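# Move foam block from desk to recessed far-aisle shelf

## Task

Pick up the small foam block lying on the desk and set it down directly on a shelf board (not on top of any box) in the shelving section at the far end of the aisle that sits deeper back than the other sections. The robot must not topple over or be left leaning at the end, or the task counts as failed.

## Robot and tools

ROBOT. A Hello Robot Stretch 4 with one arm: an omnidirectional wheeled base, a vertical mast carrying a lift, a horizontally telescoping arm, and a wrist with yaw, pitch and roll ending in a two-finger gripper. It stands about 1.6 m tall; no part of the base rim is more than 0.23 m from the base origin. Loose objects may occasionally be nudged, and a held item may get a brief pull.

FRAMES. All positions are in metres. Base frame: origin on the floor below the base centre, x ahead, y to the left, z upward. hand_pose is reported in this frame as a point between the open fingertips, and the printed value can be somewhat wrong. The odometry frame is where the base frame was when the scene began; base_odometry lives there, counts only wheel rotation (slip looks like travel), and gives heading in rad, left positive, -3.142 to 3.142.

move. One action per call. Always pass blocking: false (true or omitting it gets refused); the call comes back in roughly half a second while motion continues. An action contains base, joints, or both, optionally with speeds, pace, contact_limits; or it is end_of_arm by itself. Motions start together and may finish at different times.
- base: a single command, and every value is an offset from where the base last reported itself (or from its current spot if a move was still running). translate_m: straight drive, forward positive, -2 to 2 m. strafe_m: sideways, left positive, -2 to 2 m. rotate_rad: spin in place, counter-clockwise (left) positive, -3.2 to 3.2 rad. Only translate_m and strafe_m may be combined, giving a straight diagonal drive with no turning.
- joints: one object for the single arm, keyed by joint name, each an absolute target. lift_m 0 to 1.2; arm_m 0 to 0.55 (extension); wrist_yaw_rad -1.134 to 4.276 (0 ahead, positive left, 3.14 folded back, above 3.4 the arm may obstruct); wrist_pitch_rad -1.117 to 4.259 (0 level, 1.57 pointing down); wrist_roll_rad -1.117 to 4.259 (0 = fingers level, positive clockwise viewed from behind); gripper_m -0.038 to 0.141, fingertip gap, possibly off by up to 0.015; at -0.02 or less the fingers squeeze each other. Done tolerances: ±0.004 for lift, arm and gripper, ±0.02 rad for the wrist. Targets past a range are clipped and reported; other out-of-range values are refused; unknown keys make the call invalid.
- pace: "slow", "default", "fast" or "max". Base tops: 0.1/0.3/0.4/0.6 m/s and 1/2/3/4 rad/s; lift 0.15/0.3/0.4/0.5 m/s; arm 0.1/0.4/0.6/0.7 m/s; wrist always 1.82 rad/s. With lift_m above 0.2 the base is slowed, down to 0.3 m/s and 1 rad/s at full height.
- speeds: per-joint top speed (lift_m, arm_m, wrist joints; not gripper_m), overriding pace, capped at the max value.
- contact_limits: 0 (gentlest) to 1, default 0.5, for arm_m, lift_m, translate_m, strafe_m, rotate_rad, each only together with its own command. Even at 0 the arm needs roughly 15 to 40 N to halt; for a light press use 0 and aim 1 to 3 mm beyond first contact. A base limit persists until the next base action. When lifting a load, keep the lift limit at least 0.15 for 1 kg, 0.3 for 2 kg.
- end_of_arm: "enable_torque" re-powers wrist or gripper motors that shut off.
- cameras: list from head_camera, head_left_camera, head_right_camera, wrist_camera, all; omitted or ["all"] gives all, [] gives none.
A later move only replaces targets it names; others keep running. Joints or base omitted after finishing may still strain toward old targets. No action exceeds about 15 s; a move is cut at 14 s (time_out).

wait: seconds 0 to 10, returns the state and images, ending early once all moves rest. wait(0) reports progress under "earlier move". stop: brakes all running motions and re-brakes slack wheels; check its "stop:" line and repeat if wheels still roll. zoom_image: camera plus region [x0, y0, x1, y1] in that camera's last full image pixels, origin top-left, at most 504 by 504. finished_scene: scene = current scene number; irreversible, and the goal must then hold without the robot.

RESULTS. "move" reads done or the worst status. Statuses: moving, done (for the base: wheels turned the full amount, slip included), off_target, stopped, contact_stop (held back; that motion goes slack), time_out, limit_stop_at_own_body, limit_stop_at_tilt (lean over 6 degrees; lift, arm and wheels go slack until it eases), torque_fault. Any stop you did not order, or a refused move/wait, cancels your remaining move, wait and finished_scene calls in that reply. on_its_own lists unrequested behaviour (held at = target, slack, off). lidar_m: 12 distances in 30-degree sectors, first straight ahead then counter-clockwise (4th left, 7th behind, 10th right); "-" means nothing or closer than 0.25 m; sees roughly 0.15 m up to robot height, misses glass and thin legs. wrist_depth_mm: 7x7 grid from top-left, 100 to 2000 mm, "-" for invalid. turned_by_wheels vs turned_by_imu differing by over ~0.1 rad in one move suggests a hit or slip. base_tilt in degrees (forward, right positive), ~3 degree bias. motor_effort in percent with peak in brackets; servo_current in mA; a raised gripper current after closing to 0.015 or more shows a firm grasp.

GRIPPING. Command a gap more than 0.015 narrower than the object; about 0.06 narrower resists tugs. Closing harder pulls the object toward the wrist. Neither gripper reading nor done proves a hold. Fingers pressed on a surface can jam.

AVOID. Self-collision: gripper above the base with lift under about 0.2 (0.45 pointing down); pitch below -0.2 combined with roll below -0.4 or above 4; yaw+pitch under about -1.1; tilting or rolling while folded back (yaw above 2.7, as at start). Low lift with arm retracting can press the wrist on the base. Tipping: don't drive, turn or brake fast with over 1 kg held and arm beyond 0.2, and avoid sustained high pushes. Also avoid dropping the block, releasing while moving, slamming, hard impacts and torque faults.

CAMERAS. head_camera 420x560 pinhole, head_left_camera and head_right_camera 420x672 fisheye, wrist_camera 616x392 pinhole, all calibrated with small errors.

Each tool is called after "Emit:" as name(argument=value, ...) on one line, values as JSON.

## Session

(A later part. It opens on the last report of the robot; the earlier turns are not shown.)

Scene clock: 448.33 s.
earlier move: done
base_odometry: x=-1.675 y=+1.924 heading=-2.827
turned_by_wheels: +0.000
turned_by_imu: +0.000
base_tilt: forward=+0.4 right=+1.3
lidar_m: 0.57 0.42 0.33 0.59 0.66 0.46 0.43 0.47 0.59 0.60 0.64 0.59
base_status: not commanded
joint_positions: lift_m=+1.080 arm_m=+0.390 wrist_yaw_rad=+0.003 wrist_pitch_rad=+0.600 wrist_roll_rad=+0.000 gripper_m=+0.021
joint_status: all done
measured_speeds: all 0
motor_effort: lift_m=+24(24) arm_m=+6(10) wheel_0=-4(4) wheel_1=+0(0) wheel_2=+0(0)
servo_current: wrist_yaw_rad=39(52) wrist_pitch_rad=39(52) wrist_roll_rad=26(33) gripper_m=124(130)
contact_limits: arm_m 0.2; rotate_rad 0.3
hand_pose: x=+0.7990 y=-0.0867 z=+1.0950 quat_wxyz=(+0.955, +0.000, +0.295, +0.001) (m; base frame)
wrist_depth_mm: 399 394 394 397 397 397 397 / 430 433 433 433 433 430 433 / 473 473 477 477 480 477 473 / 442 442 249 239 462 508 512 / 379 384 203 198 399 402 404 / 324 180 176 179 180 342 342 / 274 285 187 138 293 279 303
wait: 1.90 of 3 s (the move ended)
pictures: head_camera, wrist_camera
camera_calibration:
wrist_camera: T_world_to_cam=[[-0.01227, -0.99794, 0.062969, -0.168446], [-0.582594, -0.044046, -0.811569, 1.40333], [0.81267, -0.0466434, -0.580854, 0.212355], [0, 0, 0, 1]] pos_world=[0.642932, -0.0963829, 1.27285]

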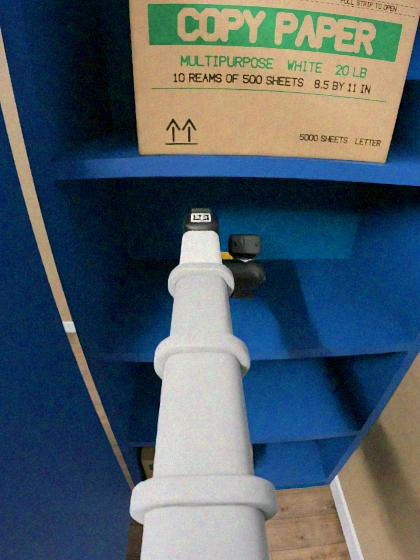

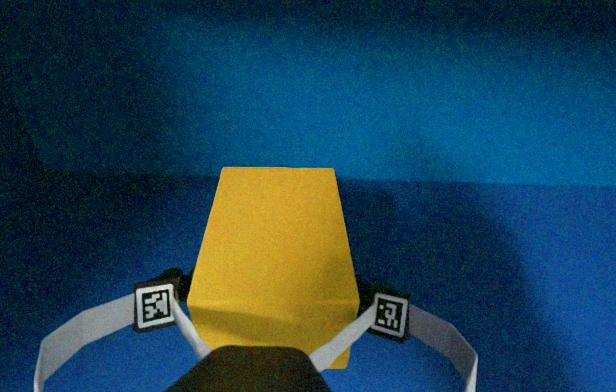

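Emit:
move(blocking=false, joints={"lift_m": 1.022}, speeds={"lift_m": 0.05}, contact_limits={"lift_m": 0.15}, cameras=[])

Emit:
wait(seconds=3, cameras=["wrist_camera"])

Scene clock: 461.90 s.
move: moving
base_odometry: x=-1.675 y=+1.924 heading=-2.827
turned_by_wheels: +0.000
turned_by_imu: -0.001
base_tilt: forward=+0.3 right=+1.4
lidar_m: 0.58 0.41 0.32 0.59 0.64 0.45 0.44 0.47 0.62 0.61 0.63 0.61
base_status: not commanded
joint_positions: lift_m=+1.059 arm_m=+0.390 wrist_yaw_rad=+0.003 wrist_pitch_rad=+0.600 wrist_roll_rad=+0.000 gripper_m=+0.021
joint_status: lift_m moving
measured_speeds: translate_m=+0.000 strafe_m=+0.000 rotate_rad=+0.000 lift_m=-0.050 arm_m=+0.000 wrist_yaw_rad=+0.000 wrist_pitch_rad=+0.000 wrist_roll_rad=+0.000
motor_effort: lift_m=+14(22) arm_m=+6(7) wheel_0=-4(4) wheel_1=+0(0) wheel_2=+0(0)
servo_current: wrist_yaw_rad=39(46) wrist_pitch_rad=39(52) wrist_roll_rad=26(33) gripper_m=117(130)
contact_limits: arm_m 0.2; lift_m 0.15; rotate_rad 0.3
hand_pose: x=+0.7990 y=-0.0867 z=+1.0745 quat_wxyz=(+0.955, +0.000, +0.295, +0.001) (m; base frame)
wrist_depth_mm: 399 397 394 397 394 397 394 / 430 430 430 433 433 433 433 / 462 473 480 477 477 473 477 / 427 415 248 240 433 436 442 / 353 357 202 198 370 375 379 / 300 180 176 178 180 317 317 / 255 264 188 138 271 260 282
pictures: none
No camera images: "cameras" was empty.

Scene clock: 463.00 s.
earlier move: done
base_odometry: x=-1.675 y=+1.924 heading=-2.827
turned_by_wheels: +0.000
turned_by_imu: +0.000
base_tilt: forward=+0.3 right=+1.4
lidar_m: 0.57 0.42 0.32 0.59 0.66 0.45 0.44 0.47 0.61 0.60 0.63 0.62
base_status: not commanded
joint_positions: lift_m=+1.022 arm_m=+0.390 wrist_yaw_rad=+0.003 wrist_pitch_rad=+0.600 wrist_roll_rad=+0.000 gripper_m=+0.021
joint_status: all done
measured_speeds: all 0
motor_effort: lift_m=+14(22) arm_m=+6(7) wheel_0=-3(4) wheel_1=+0(0) wheel_2=+0(0)
servo_current: wrist_yaw_rad=33(46) wrist_pitch_rad=46(52) wrist_roll_rad=26(33) gripper_m=117(130)
contact_limits: arm_m 0.2; lift_m 0.15; rotate_rad 0.3
hand_pose: x=+0.7990 y=-0.0867 z=+1.0378 quat_wxyz=(+0.955, +0.000, +0.295, +0.001) (m; base frame)
wrist_depth_mm: 397 394 394 397 397 394 397 / 430 430 430 433 433 433 430 / 455 455 455 459 462 466 469 / 364 368 342 240 382 389 394 / 300 304 202 198 315 320 322 / 256 180 176 178 180 270 271 / 217 226 187 138 233 227 240
wait: 1.10 of 3 s (the move ended)
pictures: wrist_camera
camera_calibration:
wrist_camera: T_world_to_cam=[[-0.0122699, -0.99794, 0.0629692, -0.164847], [-0.582594, -0.0440461, -0.811569, 1.35695], [0.81267, -0.0466434, -0.580854, 0.179155], [0, 0, 0, 1]] pos_world=[0.642933, -0.0963829, 1.2157]

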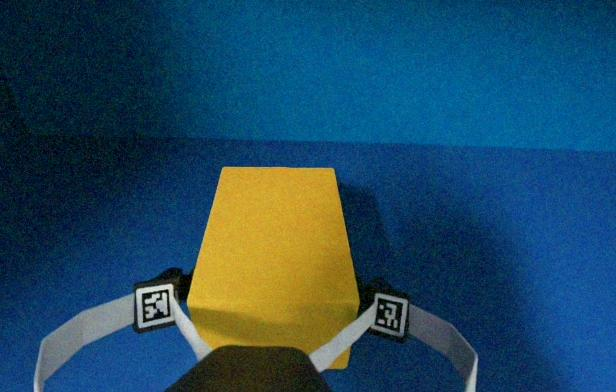

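Emit:
move(blocking=false, joints={"lift_m": 1.014}, speeds={"lift_m": 0.03}, contact_limits={"lift_m": 0.15}, cameras=[])

Emit:
wait(seconds=1.5, cameras=["wrist_camera"])

Scene clock: 471.20 s.
move: moving
base_odometry: x=-1.675 y=+1.924 heading=-2.827
turned_by_wheels: +0.000
turned_by_imu: -0.001
base_tilt: forward=+0.3 right=+1.4
lidar_m: 0.58 0.41 0.31 0.59 0.65 0.45 0.43 0.45 0.61 0.58 0.63 0.61
base_status: not commanded
joint_positions: lift_m=+1.014 arm_m=+0.390 wrist_yaw_rad=+0.003 wrist_pitch_rad=+0.600 wrist_roll_rad=+0.000 gripper_m=+0.021
joint_status: lift_m moving
measured_speeds: all 0
motor_effort: lift_m=+15(15) arm_m=+6(7) wheel_0=-3(4) wheel_1=+0(0) wheel_2=+0(0)
servo_current: wrist_yaw_rad=39(46) wrist_pitch_rad=33(46) wrist_roll_rad=26(33) gripper_m=124(130)
contact_limits: arm_m 0.2; lift_m 0.15; rotate_rad 0.3
hand_pose: x=+0.7990 y=-0.0867 z=+1.0298 quat_wxyz=(+0.955, +0.000, +0.295, +0.001) (m; base frame)
wrist_depth_mm: 399 394 394 394 394 397 397 / 427 430 433 433 433 433 430 / 439 445 455 455 459 455 459 / 349 355 329 240 366 375 377 / 290 293 202 198 304 307 310 / 246 181 176 178 181 260 260 / 208 218 187 139 224 219 231
pictures: none
No camera images: "cameras" was empty.

Scene clock: 471.37 s.
earlier move: done
base_odometry: x=-1.675 y=+1.924 heading=-2.827
turned_by_wheels: +0.000
turned_by_imu: +0.000
base_tilt: forward=+0.2 right=+1.4
lidar_m: 0.57 0.43 0.33 0.60 0.63 0.47 0.41 0.47 0.58 0.61 0.63 0.62
base_status: not commanded
joint_positions: lift_m=+1.014 arm_m=+0.390 wrist_yaw_rad=+0.003 wrist_pitch_rad=+0.600 wrist_roll_rad=+0.000 gripper_m=+0.021
joint_status: all done
measured_speeds: all 0
motor_effort: lift_m=+14(15) arm_m=+6(7) wheel_0=-3(4) wheel_1=+0(0) wheel_2=+0(0)
servo_current: wrist_yaw_rad=39(46) wrist_pitch_rad=46(46) wrist_roll_rad=26(33) gripper_m=124(130)
contact_limits: arm_m 0.2; lift_m 0.15; rotate_rad 0.3
hand_pose: x=+0.7990 y=-0.0867 z=+1.0298 quat_wxyz=(+0.955, +0.000, +0.295, +0.001) (m; base frame)
wrist_depth_mm: 397 394 397 397 397 397 394 / 430 430 430 433 433 433 430 / 442 449 455 455 462 459 459 / 351 355 330 240 368 375 379 / 289 294 202 198 304 307 310 / 246 181 176 178 181 260 260 / 208 218 187 139 224 219 231
wait: 0.17 of 1.5 s (the move ended)
pictures: wrist_camera
camera_calibration:
wrist_camera: T_world_to_cam=[[-0.0122702, -0.99794, 0.0629691, -0.164342], [-0.582595, -0.0440459, -0.811569, 1.35045], [0.81267, -0.0466436, -0.580854, 0.174501], [0, 0, 0, 1]] pos_world=[0.642934, -0.0963829, 1.20769]

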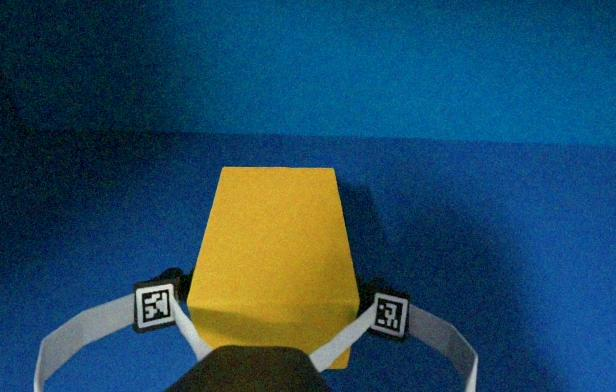

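Emit:
move(blocking=false, joints={"lift_m": 1.009}, speeds={"lift_m": 0.03}, contact_limits={"lift_m": 0.15}, cameras=["wrist_camera"])

Emit:
wait(seconds=0.5, cameras=["wrist_camera"])

Emit:
zoom_image(camera="wrist_camera", region=[120, 140, 420, 392])

Scene clock: 480.60 s.
move: moving
base_odometry: x=-1.675 y=+1.924 heading=-2.827
turned_by_wheels: +0.000
turned_by_imu: -0.001
base_tilt: forward=+0.4 right=+1.3
lidar_m: 0.57 0.42 0.30 0.59 0.64 0.46 0.43 0.46 0.59 0.60 0.62 0.62
base_status: not commanded
joint_positions: lift_m=+1.009 arm_m=+0.390 wrist_yaw_rad=+0.003 wrist_pitch_rad=+0.600 wrist_roll_rad=+0.000 gripper_m=+0.021
joint_status: lift_m moving
measured_speeds: all 0
motor_effort: lift_m=+15(15) arm_m=+6(7) wheel_0=-4(4) wheel_1=+0(0) wheel_2=+0(0)
servo_current: wrist_yaw_rad=33(46) wrist_pitch_rad=39(46) wrist_roll_rad=33(33) gripper_m=117(130)
contact_limits: arm_m 0.2; lift_m 0.15; rotate_rad 0.3
hand_pose: x=+0.7990 y=-0.0867 z=+1.0248 quat_wxyz=(+0.955, +0.000, +0.295, +0.001) (m; base frame)
wrist_depth_mm: 399 394 394 394 397 394 394 / 430 433 430 436 433 433 433 / 433 436 442 449 459 459 455 / 343 345 260 240 362 366 370 / 283 286 202 198 297 300 301 / 239 181 176 178 181 254 255 / 204 213 187 138 218 213 227
pictures: wrist_camera
camera_calibration:
wrist_camera: T_world_to_cam=[[-0.0122709, -0.99794, 0.062969, -0.164027], [-0.582595, -0.0440454, -0.811569, 1.34639], [0.81267, -0.046644, -0.580854, 0.171597], [0, 0, 0, 1]] pos_world=[0.642935, -0.096383, 1.20269]

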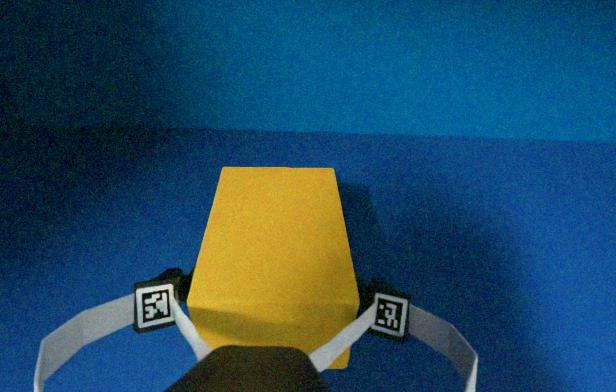

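Scene clock: 480.67 s.
earlier move: done
base_odometry: x=-1.675 y=+1.924 heading=-2.827
turned_by_wheels: +0.000
turned_by_imu: +0.000
base_tilt: forward=+0.3 right=+1.5
lidar_m: 0.57 0.42 0.31 0.61 0.65 0.47 0.44 0.47 0.63 0.60 0.63 0.59
base_status: not commanded
joint_positions: lift_m=+1.009 arm_m=+0.390 wrist_yaw_rad=+0.003 wrist_pitch_rad=+0.600 wrist_roll_rad=+0.000 gripper_m=+0.021
joint_status: all done
measured_speeds: all 0
motor_effort: lift_m=+14(15) arm_m=+6(7) wheel_0=-3(4) wheel_1=+0(0) wheel_2=+0(0)
servo_current: wrist_yaw_rad=39(46) wrist_pitch_rad=46(46) wrist_roll_rad=20(33) gripper_m=117(130)
contact_limits: arm_m 0.2; lift_m 0.15; rotate_rad 0.3
hand_pose: x=+0.7990 y=-0.0867 z=+1.0248 quat_wxyz=(+0.955, +0.000, +0.295, +0.001) (m; base frame)
wrist_depth_mm: 399 397 397 397 397 397 394 / 430 433 430 433 433 433 433 / 430 436 442 449 459 459 459 / 342 347 259 240 359 366 370 / 283 286 202 198 298 300 300 / 240 181 176 178 181 255 255 / 204 212 187 138 218 213 226
wait: 0.07 of 0.5 s (the move ended)
pictures: wrist_camera
camera_calibration:
wrist_camera: T_world_to_cam=[[-0.0122708, -0.99794, 0.062969, -0.164027], [-0.582595, -0.0440455, -0.811569, 1.34639], [0.81267, -0.046644, -0.580854, 0.171597], [0, 0, 0, 1]] pos_world=[0.642935, -0.096383, 1.20269]

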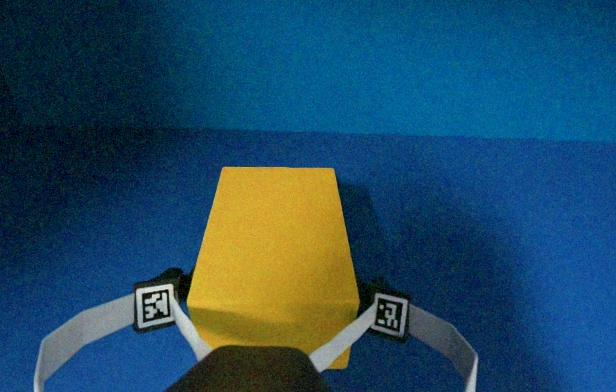

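Scaled by 1.680.

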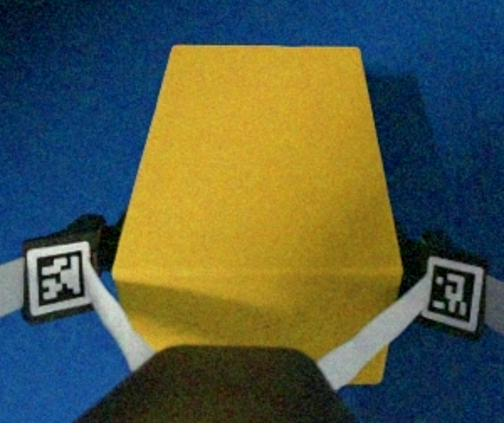

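Emit:
move(blocking=false, joints={"lift_m": 1.0065}, speeds={"lift_m": 0.03}, contact_limits={"lift_m": 0.15}, cameras=["wrist_camera"])

Emit:
move(blocking=false, joints={"gripper_m": 0.075}, pace="slow", cameras=[])

Emit:
wait(seconds=2, cameras=["wrist_camera"])

Scene clock: 493.53 s.
move: done
base_odometry: x=-1.675 y=+1.924 heading=-2.827
turned_by_wheels: +0.000
turned_by_imu: -0.001
base_tilt: forward=+0.3 right=+1.6
lidar_m: 0.56 0.44 0.33 0.59 0.66 0.46 0.43 0.46 0.61 0.60 0.65 0.62
base_status: not commanded
joint_positions: lift_m=+1.007 arm_m=+0.390 wrist_yaw_rad=+0.003 wrist_pitch_rad=+0.600 wrist_roll_rad=+0.000 gripper_m=+0.021
joint_status: all done
measured_speeds: all 0
motor_effort: lift_m=+14(14) arm_m=+6(7) wheel_0=-4(4) wheel_1=+0(0) wheel_2=+0(0)
servo_current: wrist_yaw_rad=39(46) wrist_pitch_rad=46(52) wrist_roll_rad=33(33) gripper_m=117(130)
contact_limits: arm_m 0.2; lift_m 0.15; rotate_rad 0.3
hand_pose: x=+0.7990 y=-0.0867 z=+1.0223 quat_wxyz=(+0.955, +0.000, +0.295, +0.001) (m; base frame)
wrist_depth_mm: 399 394 397 397 394 397 392 / 430 433 436 433 433 433 433 / 424 433 436 449 452 459 455 / 338 342 259 240 357 362 366 / 279 283 202 198 294 297 298 / 237 181 176 178 181 251 251 / 145 210 187 139 216 211 224
pictures: wrist_camera
camera_calibration:
wrist_camera: T_world_to_cam=[[-0.0122697, -0.99794, 0.0629692, -0.163871], [-0.582604, -0.0440458, -0.811562, 1.34437], [0.812663, -0.0466437, -0.580864, 0.170165], [0, 0, 0, 1]] pos_world=[0.642937, -0.0963829, 1.2002]

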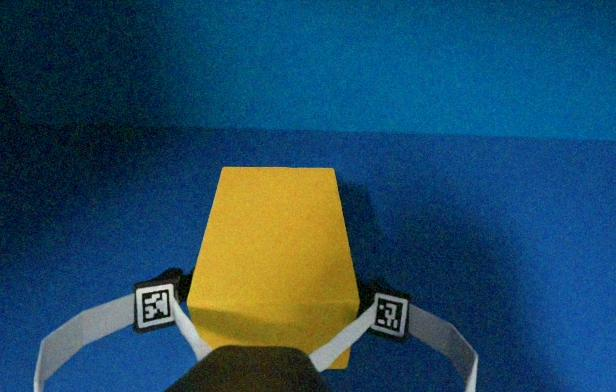

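Scene clock: 494.03 s.
move: moving
base_odometry: x=-1.675 y=+1.924 heading=-2.827
turned_by_wheels: +0.000
turned_by_imu: +0.000
base_tilt: forward=+0.5 right=+1.4
lidar_m: 0.57 0.42 0.31 0.59 0.63 0.48 0.42 0.45 0.62 0.61 0.63 0.61
base_status: not commanded
joint_positions: lift_m=+1.007 arm_m=+0.390 wrist_yaw_rad=+0.003 wrist_pitch_rad=+0.600 wrist_roll_rad=+0.000 gripper_m=+0.031
joint_status: gripper_m moving
measured_speeds: all 0
motor_effort: lift_m=+14(14) arm_m=+7(7) wheel_0=-3(4) wheel_1=+0(0) wheel_2=+0(0)
servo_current: wrist_yaw_rad=33(46) wrist_pitch_rad=39(59) wrist_roll_rad=26(33) gripper_m=46(124)
contact_limits: arm_m 0.2; lift_m 0.15; rotate_rad 0.3
hand_pose: x=+0.7990 y=-0.0867 z=+1.0223 quat_wxyz=(+0.955, +0.000, +0.295, +0.001) (m; base frame)
wrist_depth_mm: 399 394 394 397 394 397 397 / 430 430 430 433 436 433 430 / 427 433 439 442 452 459 455 / 336 340 264 242 355 362 366 / 279 283 204 200 294 297 298 / 239 182 178 180 185 252 252 / 203 209 191 144 215 212 224
pictures: none
No camera images: "cameras" was empty.

Scene clock: 495.80 s.
earlier move: done
base_odometry: x=-1.675 y=+1.924 heading=-2.827
turned_by_wheels: +0.000
turned_by_imu: +0.000
base_tilt: forward=+0.3 right=+1.5
lidar_m: 0.57 0.41 0.32 0.60 0.62 0.46 0.44 0.45 0.63 0.59 0.61 0.60
base_status: not commanded
joint_positions: lift_m=+1.007 arm_m=+0.390 wrist_yaw_rad=+0.003 wrist_pitch_rad=+0.600 wrist_roll_rad=+0.000 gripper_m=+0.075
joint_status: all done
measured_speeds: all 0
motor_effort: lift_m=+14(14) arm_m=+6(7) wheel_0=-4(4) wheel_1=+0(0) wheel_2=+0(0)
servo_current: wrist_yaw_rad=33(52) wrist_pitch_rad=46(59) wrist_roll_rad=33(33) gripper_m=46(124)
contact_limits: arm_m 0.2; lift_m 0.15; rotate_rad 0.3
hand_pose: x=+0.7990 y=-0.0867 z=+1.0223 quat_wxyz=(+0.955, +0.000, +0.295, +0.001) (m; base frame)
wrist_depth_mm: 392 392 394 397 399 399 407 / 424 430 430 433 436 439 436 / 442 449 455 455 459 462 462 / 347 351 277 254 368 373 377 / 286 290 215 209 301 304 306 / 241 233 188 191 196 257 257 / 216 208 215 - 220 222 228
wait: 1.77 of 2 s (the move ended)
pictures: wrist_camera
camera_calibration:
wrist_camera: T_world_to_cam=[[-0.0122694, -0.99794, 0.0629691, -0.163871], [-0.582604, -0.0440459, -0.811562, 1.34437], [0.812664, -0.0466434, -0.580863, 0.170164], [0, 0, 0, 1]] pos_world=[0.642938, -0.0963829, 1.2002]

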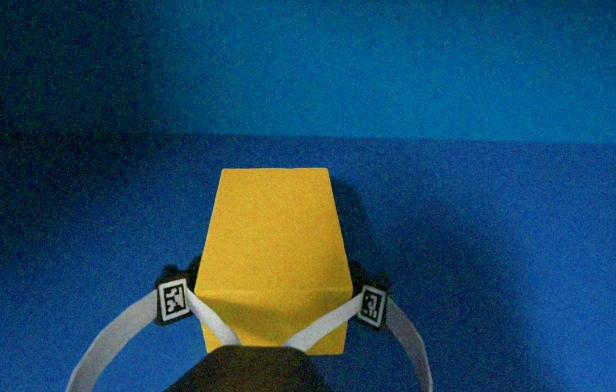

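Emit:
move(joints={"gripper_m": 0.11}, blocking=false, cameras=["wrist_camera"])

Emit:
wait(seconds=1, cameras=["wrist_camera"])

Scene clock: 511.90 s.
move: moving
base_odometry: x=-1.675 y=+1.924 heading=-2.827
turned_by_wheels: +0.000
turned_by_imu: -0.001
base_tilt: forward=+0.4 right=+1.4
lidar_m: 0.57 0.41 0.32 0.57 0.65 0.47 0.42 0.47 0.62 0.59 0.63 0.63
base_status: not commanded
joint_positions: lift_m=+1.007 arm_m=+0.390 wrist_yaw_rad=+0.003 wrist_pitch_rad=+0.600 wrist_roll_rad=+0.000 gripper_m=+0.093
joint_status: gripper_m moving
measured_speeds: all 0
motor_effort: lift_m=+14(14) arm_m=+6(7) wheel_0=-3(4) wheel_1=+0(0) wheel_2=+0(0)
servo_current: wrist_yaw_rad=39(39) wrist_pitch_rad=39(52) wrist_roll_rad=26(33) gripper_m=65(85)
contact_limits: arm_m 0.2; lift_m 0.15; rotate_rad 0.3
hand_pose: x=+0.7990 y=-0.0867 z=+1.0223 quat_wxyz=(+0.955, +0.000, +0.295, +0.001) (m; base frame)
wrist_depth_mm: 392 394 394 399 402 402 407 / 424 427 433 433 436 436 442 / 424 430 436 445 452 459 462 / 338 343 266 247 357 362 366 / 281 285 210 204 294 297 298 / 238 229 189 193 205 252 251 / 212 205 213 - 216 224 224
pictures: wrist_camera
camera_calibration:
wrist_camera: T_world_to_cam=[[-0.0122687, -0.99794, 0.0629693, -0.163872], [-0.582604, -0.0440464, -0.811562, 1.34437], [0.812663, -0.046643, -0.580864, 0.170162], [0, 0, 0, 1]] pos_world=[0.64294, -0.0963829, 1.2002]

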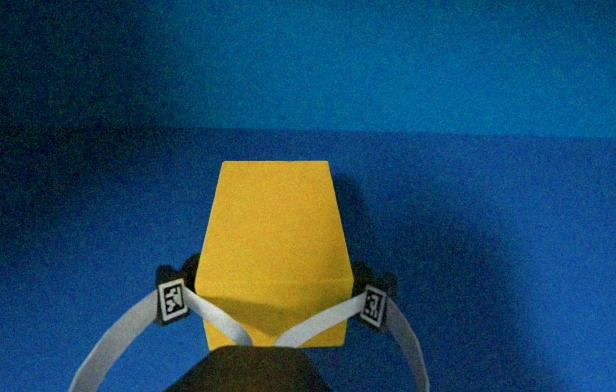

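Scene clock: 512.60 s.
earlier move: done
base_odometry: x=-1.675 y=+1.924 heading=-2.827
turned_by_wheels: +0.000
turned_by_imu: +0.000
base_tilt: forward=+0.4 right=+1.3
lidar_m: 0.56 0.44 0.33 0.57 0.63 0.47 0.41 0.46 0.58 0.60 0.64 0.60
base_status: not commanded
joint_positions: lift_m=+1.007 arm_m=+0.390 wrist_yaw_rad=+0.003 wrist_pitch_rad=+0.600 wrist_roll_rad=+0.000 gripper_m=+0.110
joint_status: all done
measured_speeds: all 0
motor_effort: lift_m=+14(14) arm_m=+6(7) wheel_0=-3(4) wheel_1=+0(0) wheel_2=+0(0)
servo_current: wrist_yaw_rad=33(39) wrist_pitch_rad=33(52) wrist_roll_rad=33(39) gripper_m=39(85)
contact_limits: arm_m 0.2; lift_m 0.15; rotate_rad 0.3
hand_pose: x=+0.7990 y=-0.0867 z=+1.0223 quat_wxyz=(+0.955, +0.000, +0.295, +0.001) (m; base frame)
wrist_depth_mm: 392 394 394 397 399 399 410 / 424 427 433 433 439 436 439 / 427 433 439 449 455 462 466 / 340 342 268 247 357 364 366 / 281 285 211 205 294 297 298 / 238 233 187 195 200 252 252 / 213 206 213 - 211 223 224
wait: 0.70 of 1 s (the move ended)
pictures: wrist_camera
camera_calibration:
wrist_camera: T_world_to_cam=[[-0.0122691, -0.99794, 0.0629692, -0.163872], [-0.582604, -0.044046, -0.811562, 1.34437], [0.812663, -0.0466433, -0.580864, 0.170162], [0, 0, 0, 1]] pos_world=[0.64294, -0.0963829, 1.2002]

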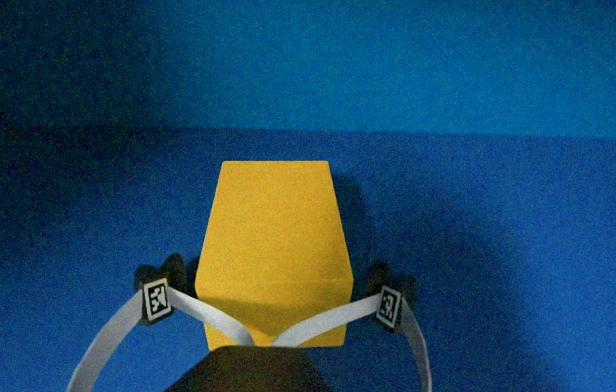

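Emit:
move(joints={"gripper_m": 0.135}, blocking=false, cameras=[])

Emit:
wait(seconds=1, cameras=[])

Emit:
move(joints={"arm_m": 0.02}, speeds={"arm_m": 0.15}, blocking=false, cameras=["wrist_camera"])

Emit:
wait(seconds=4, cameras=["wrist_camera", "head_camera"])

Scene clock: 519.73 s.
move: moving
base_odometry: x=-1.675 y=+1.924 heading=-2.827
turned_by_wheels: +0.000
turned_by_imu: -0.001
base_tilt: forward=+0.4 right=+1.3
lidar_m: 0.56 0.43 0.32 0.59 0.64 0.46 0.43 0.47 0.61 0.59 0.64 0.61
base_status: not commanded
joint_positions: lift_m=+1.007 arm_m=+0.390 wrist_yaw_rad=+0.003 wrist_pitch_rad=+0.600 wrist_roll_rad=+0.000 gripper_m=+0.124
joint_status: gripper_m moving
measured_speeds: all 0
motor_effort: lift_m=+14(14) arm_m=+6(6) wheel_0=-4(4) wheel_1=+0(0) wheel_2=+0(0)
servo_current: wrist_yaw_rad=39(39) wrist_pitch_rad=46(52) wrist_roll_rad=20(33) gripper_m=91(91)
contact_limits: arm_m 0.2; lift_m 0.15; rotate_rad 0.3
hand_pose: x=+0.7990 y=-0.0867 z=+1.0223 quat_wxyz=(+0.955, +0.000, +0.295, +0.001) (m; base frame)
wrist_depth_mm: 394 392 397 399 399 399 407 / 424 427 433 433 436 439 436 / 427 433 436 449 455 462 466 / 338 342 268 247 355 362 364 / 279 283 211 204 294 297 298 / 238 199 186 194 198 252 251 / 212 205 213 133 216 218 224
pictures: none
No camera images: "cameras" was empty.

Scene clock: 520.40 s.
earlier move: done
base_odometry: x=-1.675 y=+1.924 heading=-2.827
turned_by_wheels: +0.000
turned_by_imu: +0.000
base_tilt: forward=+0.5 right=+1.3
lidar_m: 0.56 0.42 0.34 0.59 0.63 0.46 0.43 0.46 0.60 0.60 0.64 0.59
base_status: not commanded
joint_positions: lift_m=+1.007 arm_m=+0.390 wrist_yaw_rad=+0.003 wrist_pitch_rad=+0.600 wrist_roll_rad=+0.000 gripper_m=+0.135
joint_status: all done
measured_speeds: all 0
motor_effort: lift_m=+14(14) arm_m=+6(6) wheel_0=-3(4) wheel_1=+0(0) wheel_2=+0(0)
servo_current: wrist_yaw_rad=46(46) wrist_pitch_rad=26(52) wrist_roll_rad=26(33) gripper_m=46(91)
contact_limits: arm_m 0.2; lift_m 0.15; rotate_rad 0.3
hand_pose: x=+0.7990 y=-0.0867 z=+1.0223 quat_wxyz=(+0.955, +0.000, +0.295, +0.001) (m; base frame)
wrist_depth_mm: 389 394 397 397 399 402 407 / 427 430 433 436 436 439 439 / 427 433 439 445 455 462 462 / 338 342 267 248 355 362 366 / 279 286 210 204 294 298 298 / 238 198 186 194 200 251 252 / 212 210 212 135 216 218 223
wait: 0.67 of 1 s (the move ended)
pictures: none
No camera images: "cameras" was empty.

Scene clock: 520.90 s.
move: moving
base_odometry: x=-1.675 y=+1.924 heading=-2.827
turned_by_wheels: +0.000
turned_by_imu: +0.000
base_tilt: forward=+0.3 right=+1.3
lidar_m: 0.56 0.43 0.33 0.58 0.67 0.46 0.42 0.43 0.60 0.60 0.64 0.62
base_status: not commanded
joint_positions: lift_m=+1.007 arm_m=+0.342 wrist_yaw_rad=+0.003 wrist_pitch_rad=+0.600 wrist_roll_rad=+0.000 gripper_m=+0.135
joint_status: arm_m moving
measured_speeds: translate_m=+0.000 strafe_m=+0.000 rotate_rad=+0.000 lift_m=+0.000 arm_m=-0.150 wrist_yaw_rad=+0.000 wrist_pitch_rad=+0.000 wrist_roll_rad=+0.000
motor_effort: lift_m=+14(14) arm_m=-4(9) wheel_0=-4(4) wheel_1=+0(0) wheel_2=+0(0)
servo_current: wrist_yaw_rad=33(39) wrist_pitch_rad=59(59) wrist_roll_rad=26(33) gripper_m=39(46)
contact_limits: lift_m 0.15; rotate_rad 0.3
hand_pose: x=+0.7507 y=-0.0867 z=+1.0223 quat_wxyz=(+0.955, +0.000, +0.295, +0.001) (m; base frame)
wrist_depth_mm: 427 433 433 433 436 433 442 / 469 469 473 477 477 473 477 / 427 430 415 298 452 445 449 / 338 342 320 248 359 362 368 / 281 285 240 232 294 296 300 / 239 198 238 248 204 251 252 / 213 210 218 135 216 217 224
pictures: wrist_camera
camera_calibration:
wrist_camera: T_world_to_cam=[[-0.0122697, -0.99794, 0.0629692, -0.164463], [-0.582604, -0.0440457, -0.811562, 1.31627], [0.812663, -0.0466438, -0.580864, 0.209356], [0, 0, 0, 1]] pos_world=[0.594711, -0.0963829, 1.2002]

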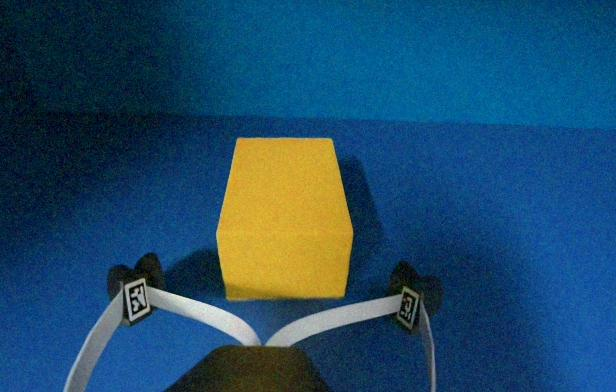

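Scene clock: 523.57 s.
earlier move: done
base_odometry: x=-1.675 y=+1.924 heading=-2.827
turned_by_wheels: +0.000
turned_by_imu: -0.001
base_tilt: forward=+0.4 right=+1.5
lidar_m: 0.57 0.41 0.33 0.59 0.67 0.47 0.43 0.47 0.61 0.60 0.62 0.62
base_status: not commanded
joint_positions: lift_m=+1.007 arm_m=+0.020 wrist_yaw_rad=+0.003 wrist_pitch_rad=+0.600 wrist_roll_rad=+0.000 gripper_m=+0.135
joint_status: all done
measured_speeds: all 0
motor_effort: lift_m=+14(14) arm_m=-6(10) wheel_0=-3(4) wheel_1=+0(0) wheel_2=+0(0)
servo_current: wrist_yaw_rad=39(46) wrist_pitch_rad=46(59) wrist_roll_rad=33(33) gripper_m=52(52)
contact_limits: lift_m 0.15; rotate_rad 0.3
hand_pose: x=+0.4294 y=-0.0867 z=+1.0223 quat_wxyz=(+0.955, +0.000, +0.295, +0.001) (m; base frame)
wrist_depth_mm: 496 732 750 732 750 750 - / 477 - - 508 - - - / 427 433 424 424 433 442 445 / 410 402 413 413 413 418 421 / 492 - - - - 960 - / 535 187 177 - 198 788 - / - 683 707 - 707 715 699
wait: 2.67 of 4 s (the move ended)
pictures: head_camera, wrist_camera
camera_calibration:
wrist_camera: T_world_to_cam=[[-0.0122693, -0.99794, 0.0629694, -0.168406], [-0.582604, -0.0440461, -0.811562, 1.12907], [0.812663, -0.0466435, -0.580864, 0.470473], [0, 0, 0, 1]] pos_world=[0.273401, -0.0963829, 1.2002]

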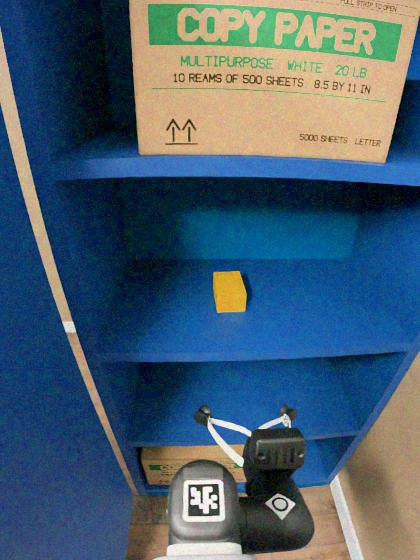

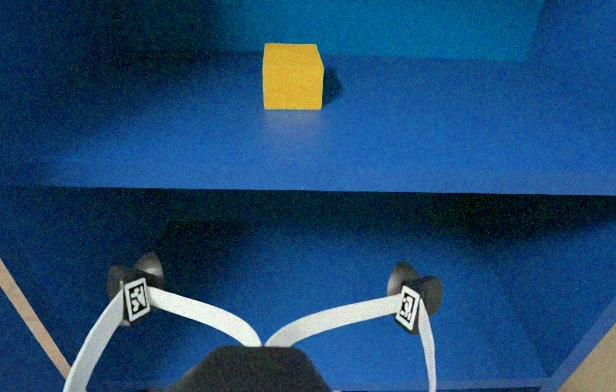

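Emit:
finished_scene(scene=1)

The scene is finished: the task was done.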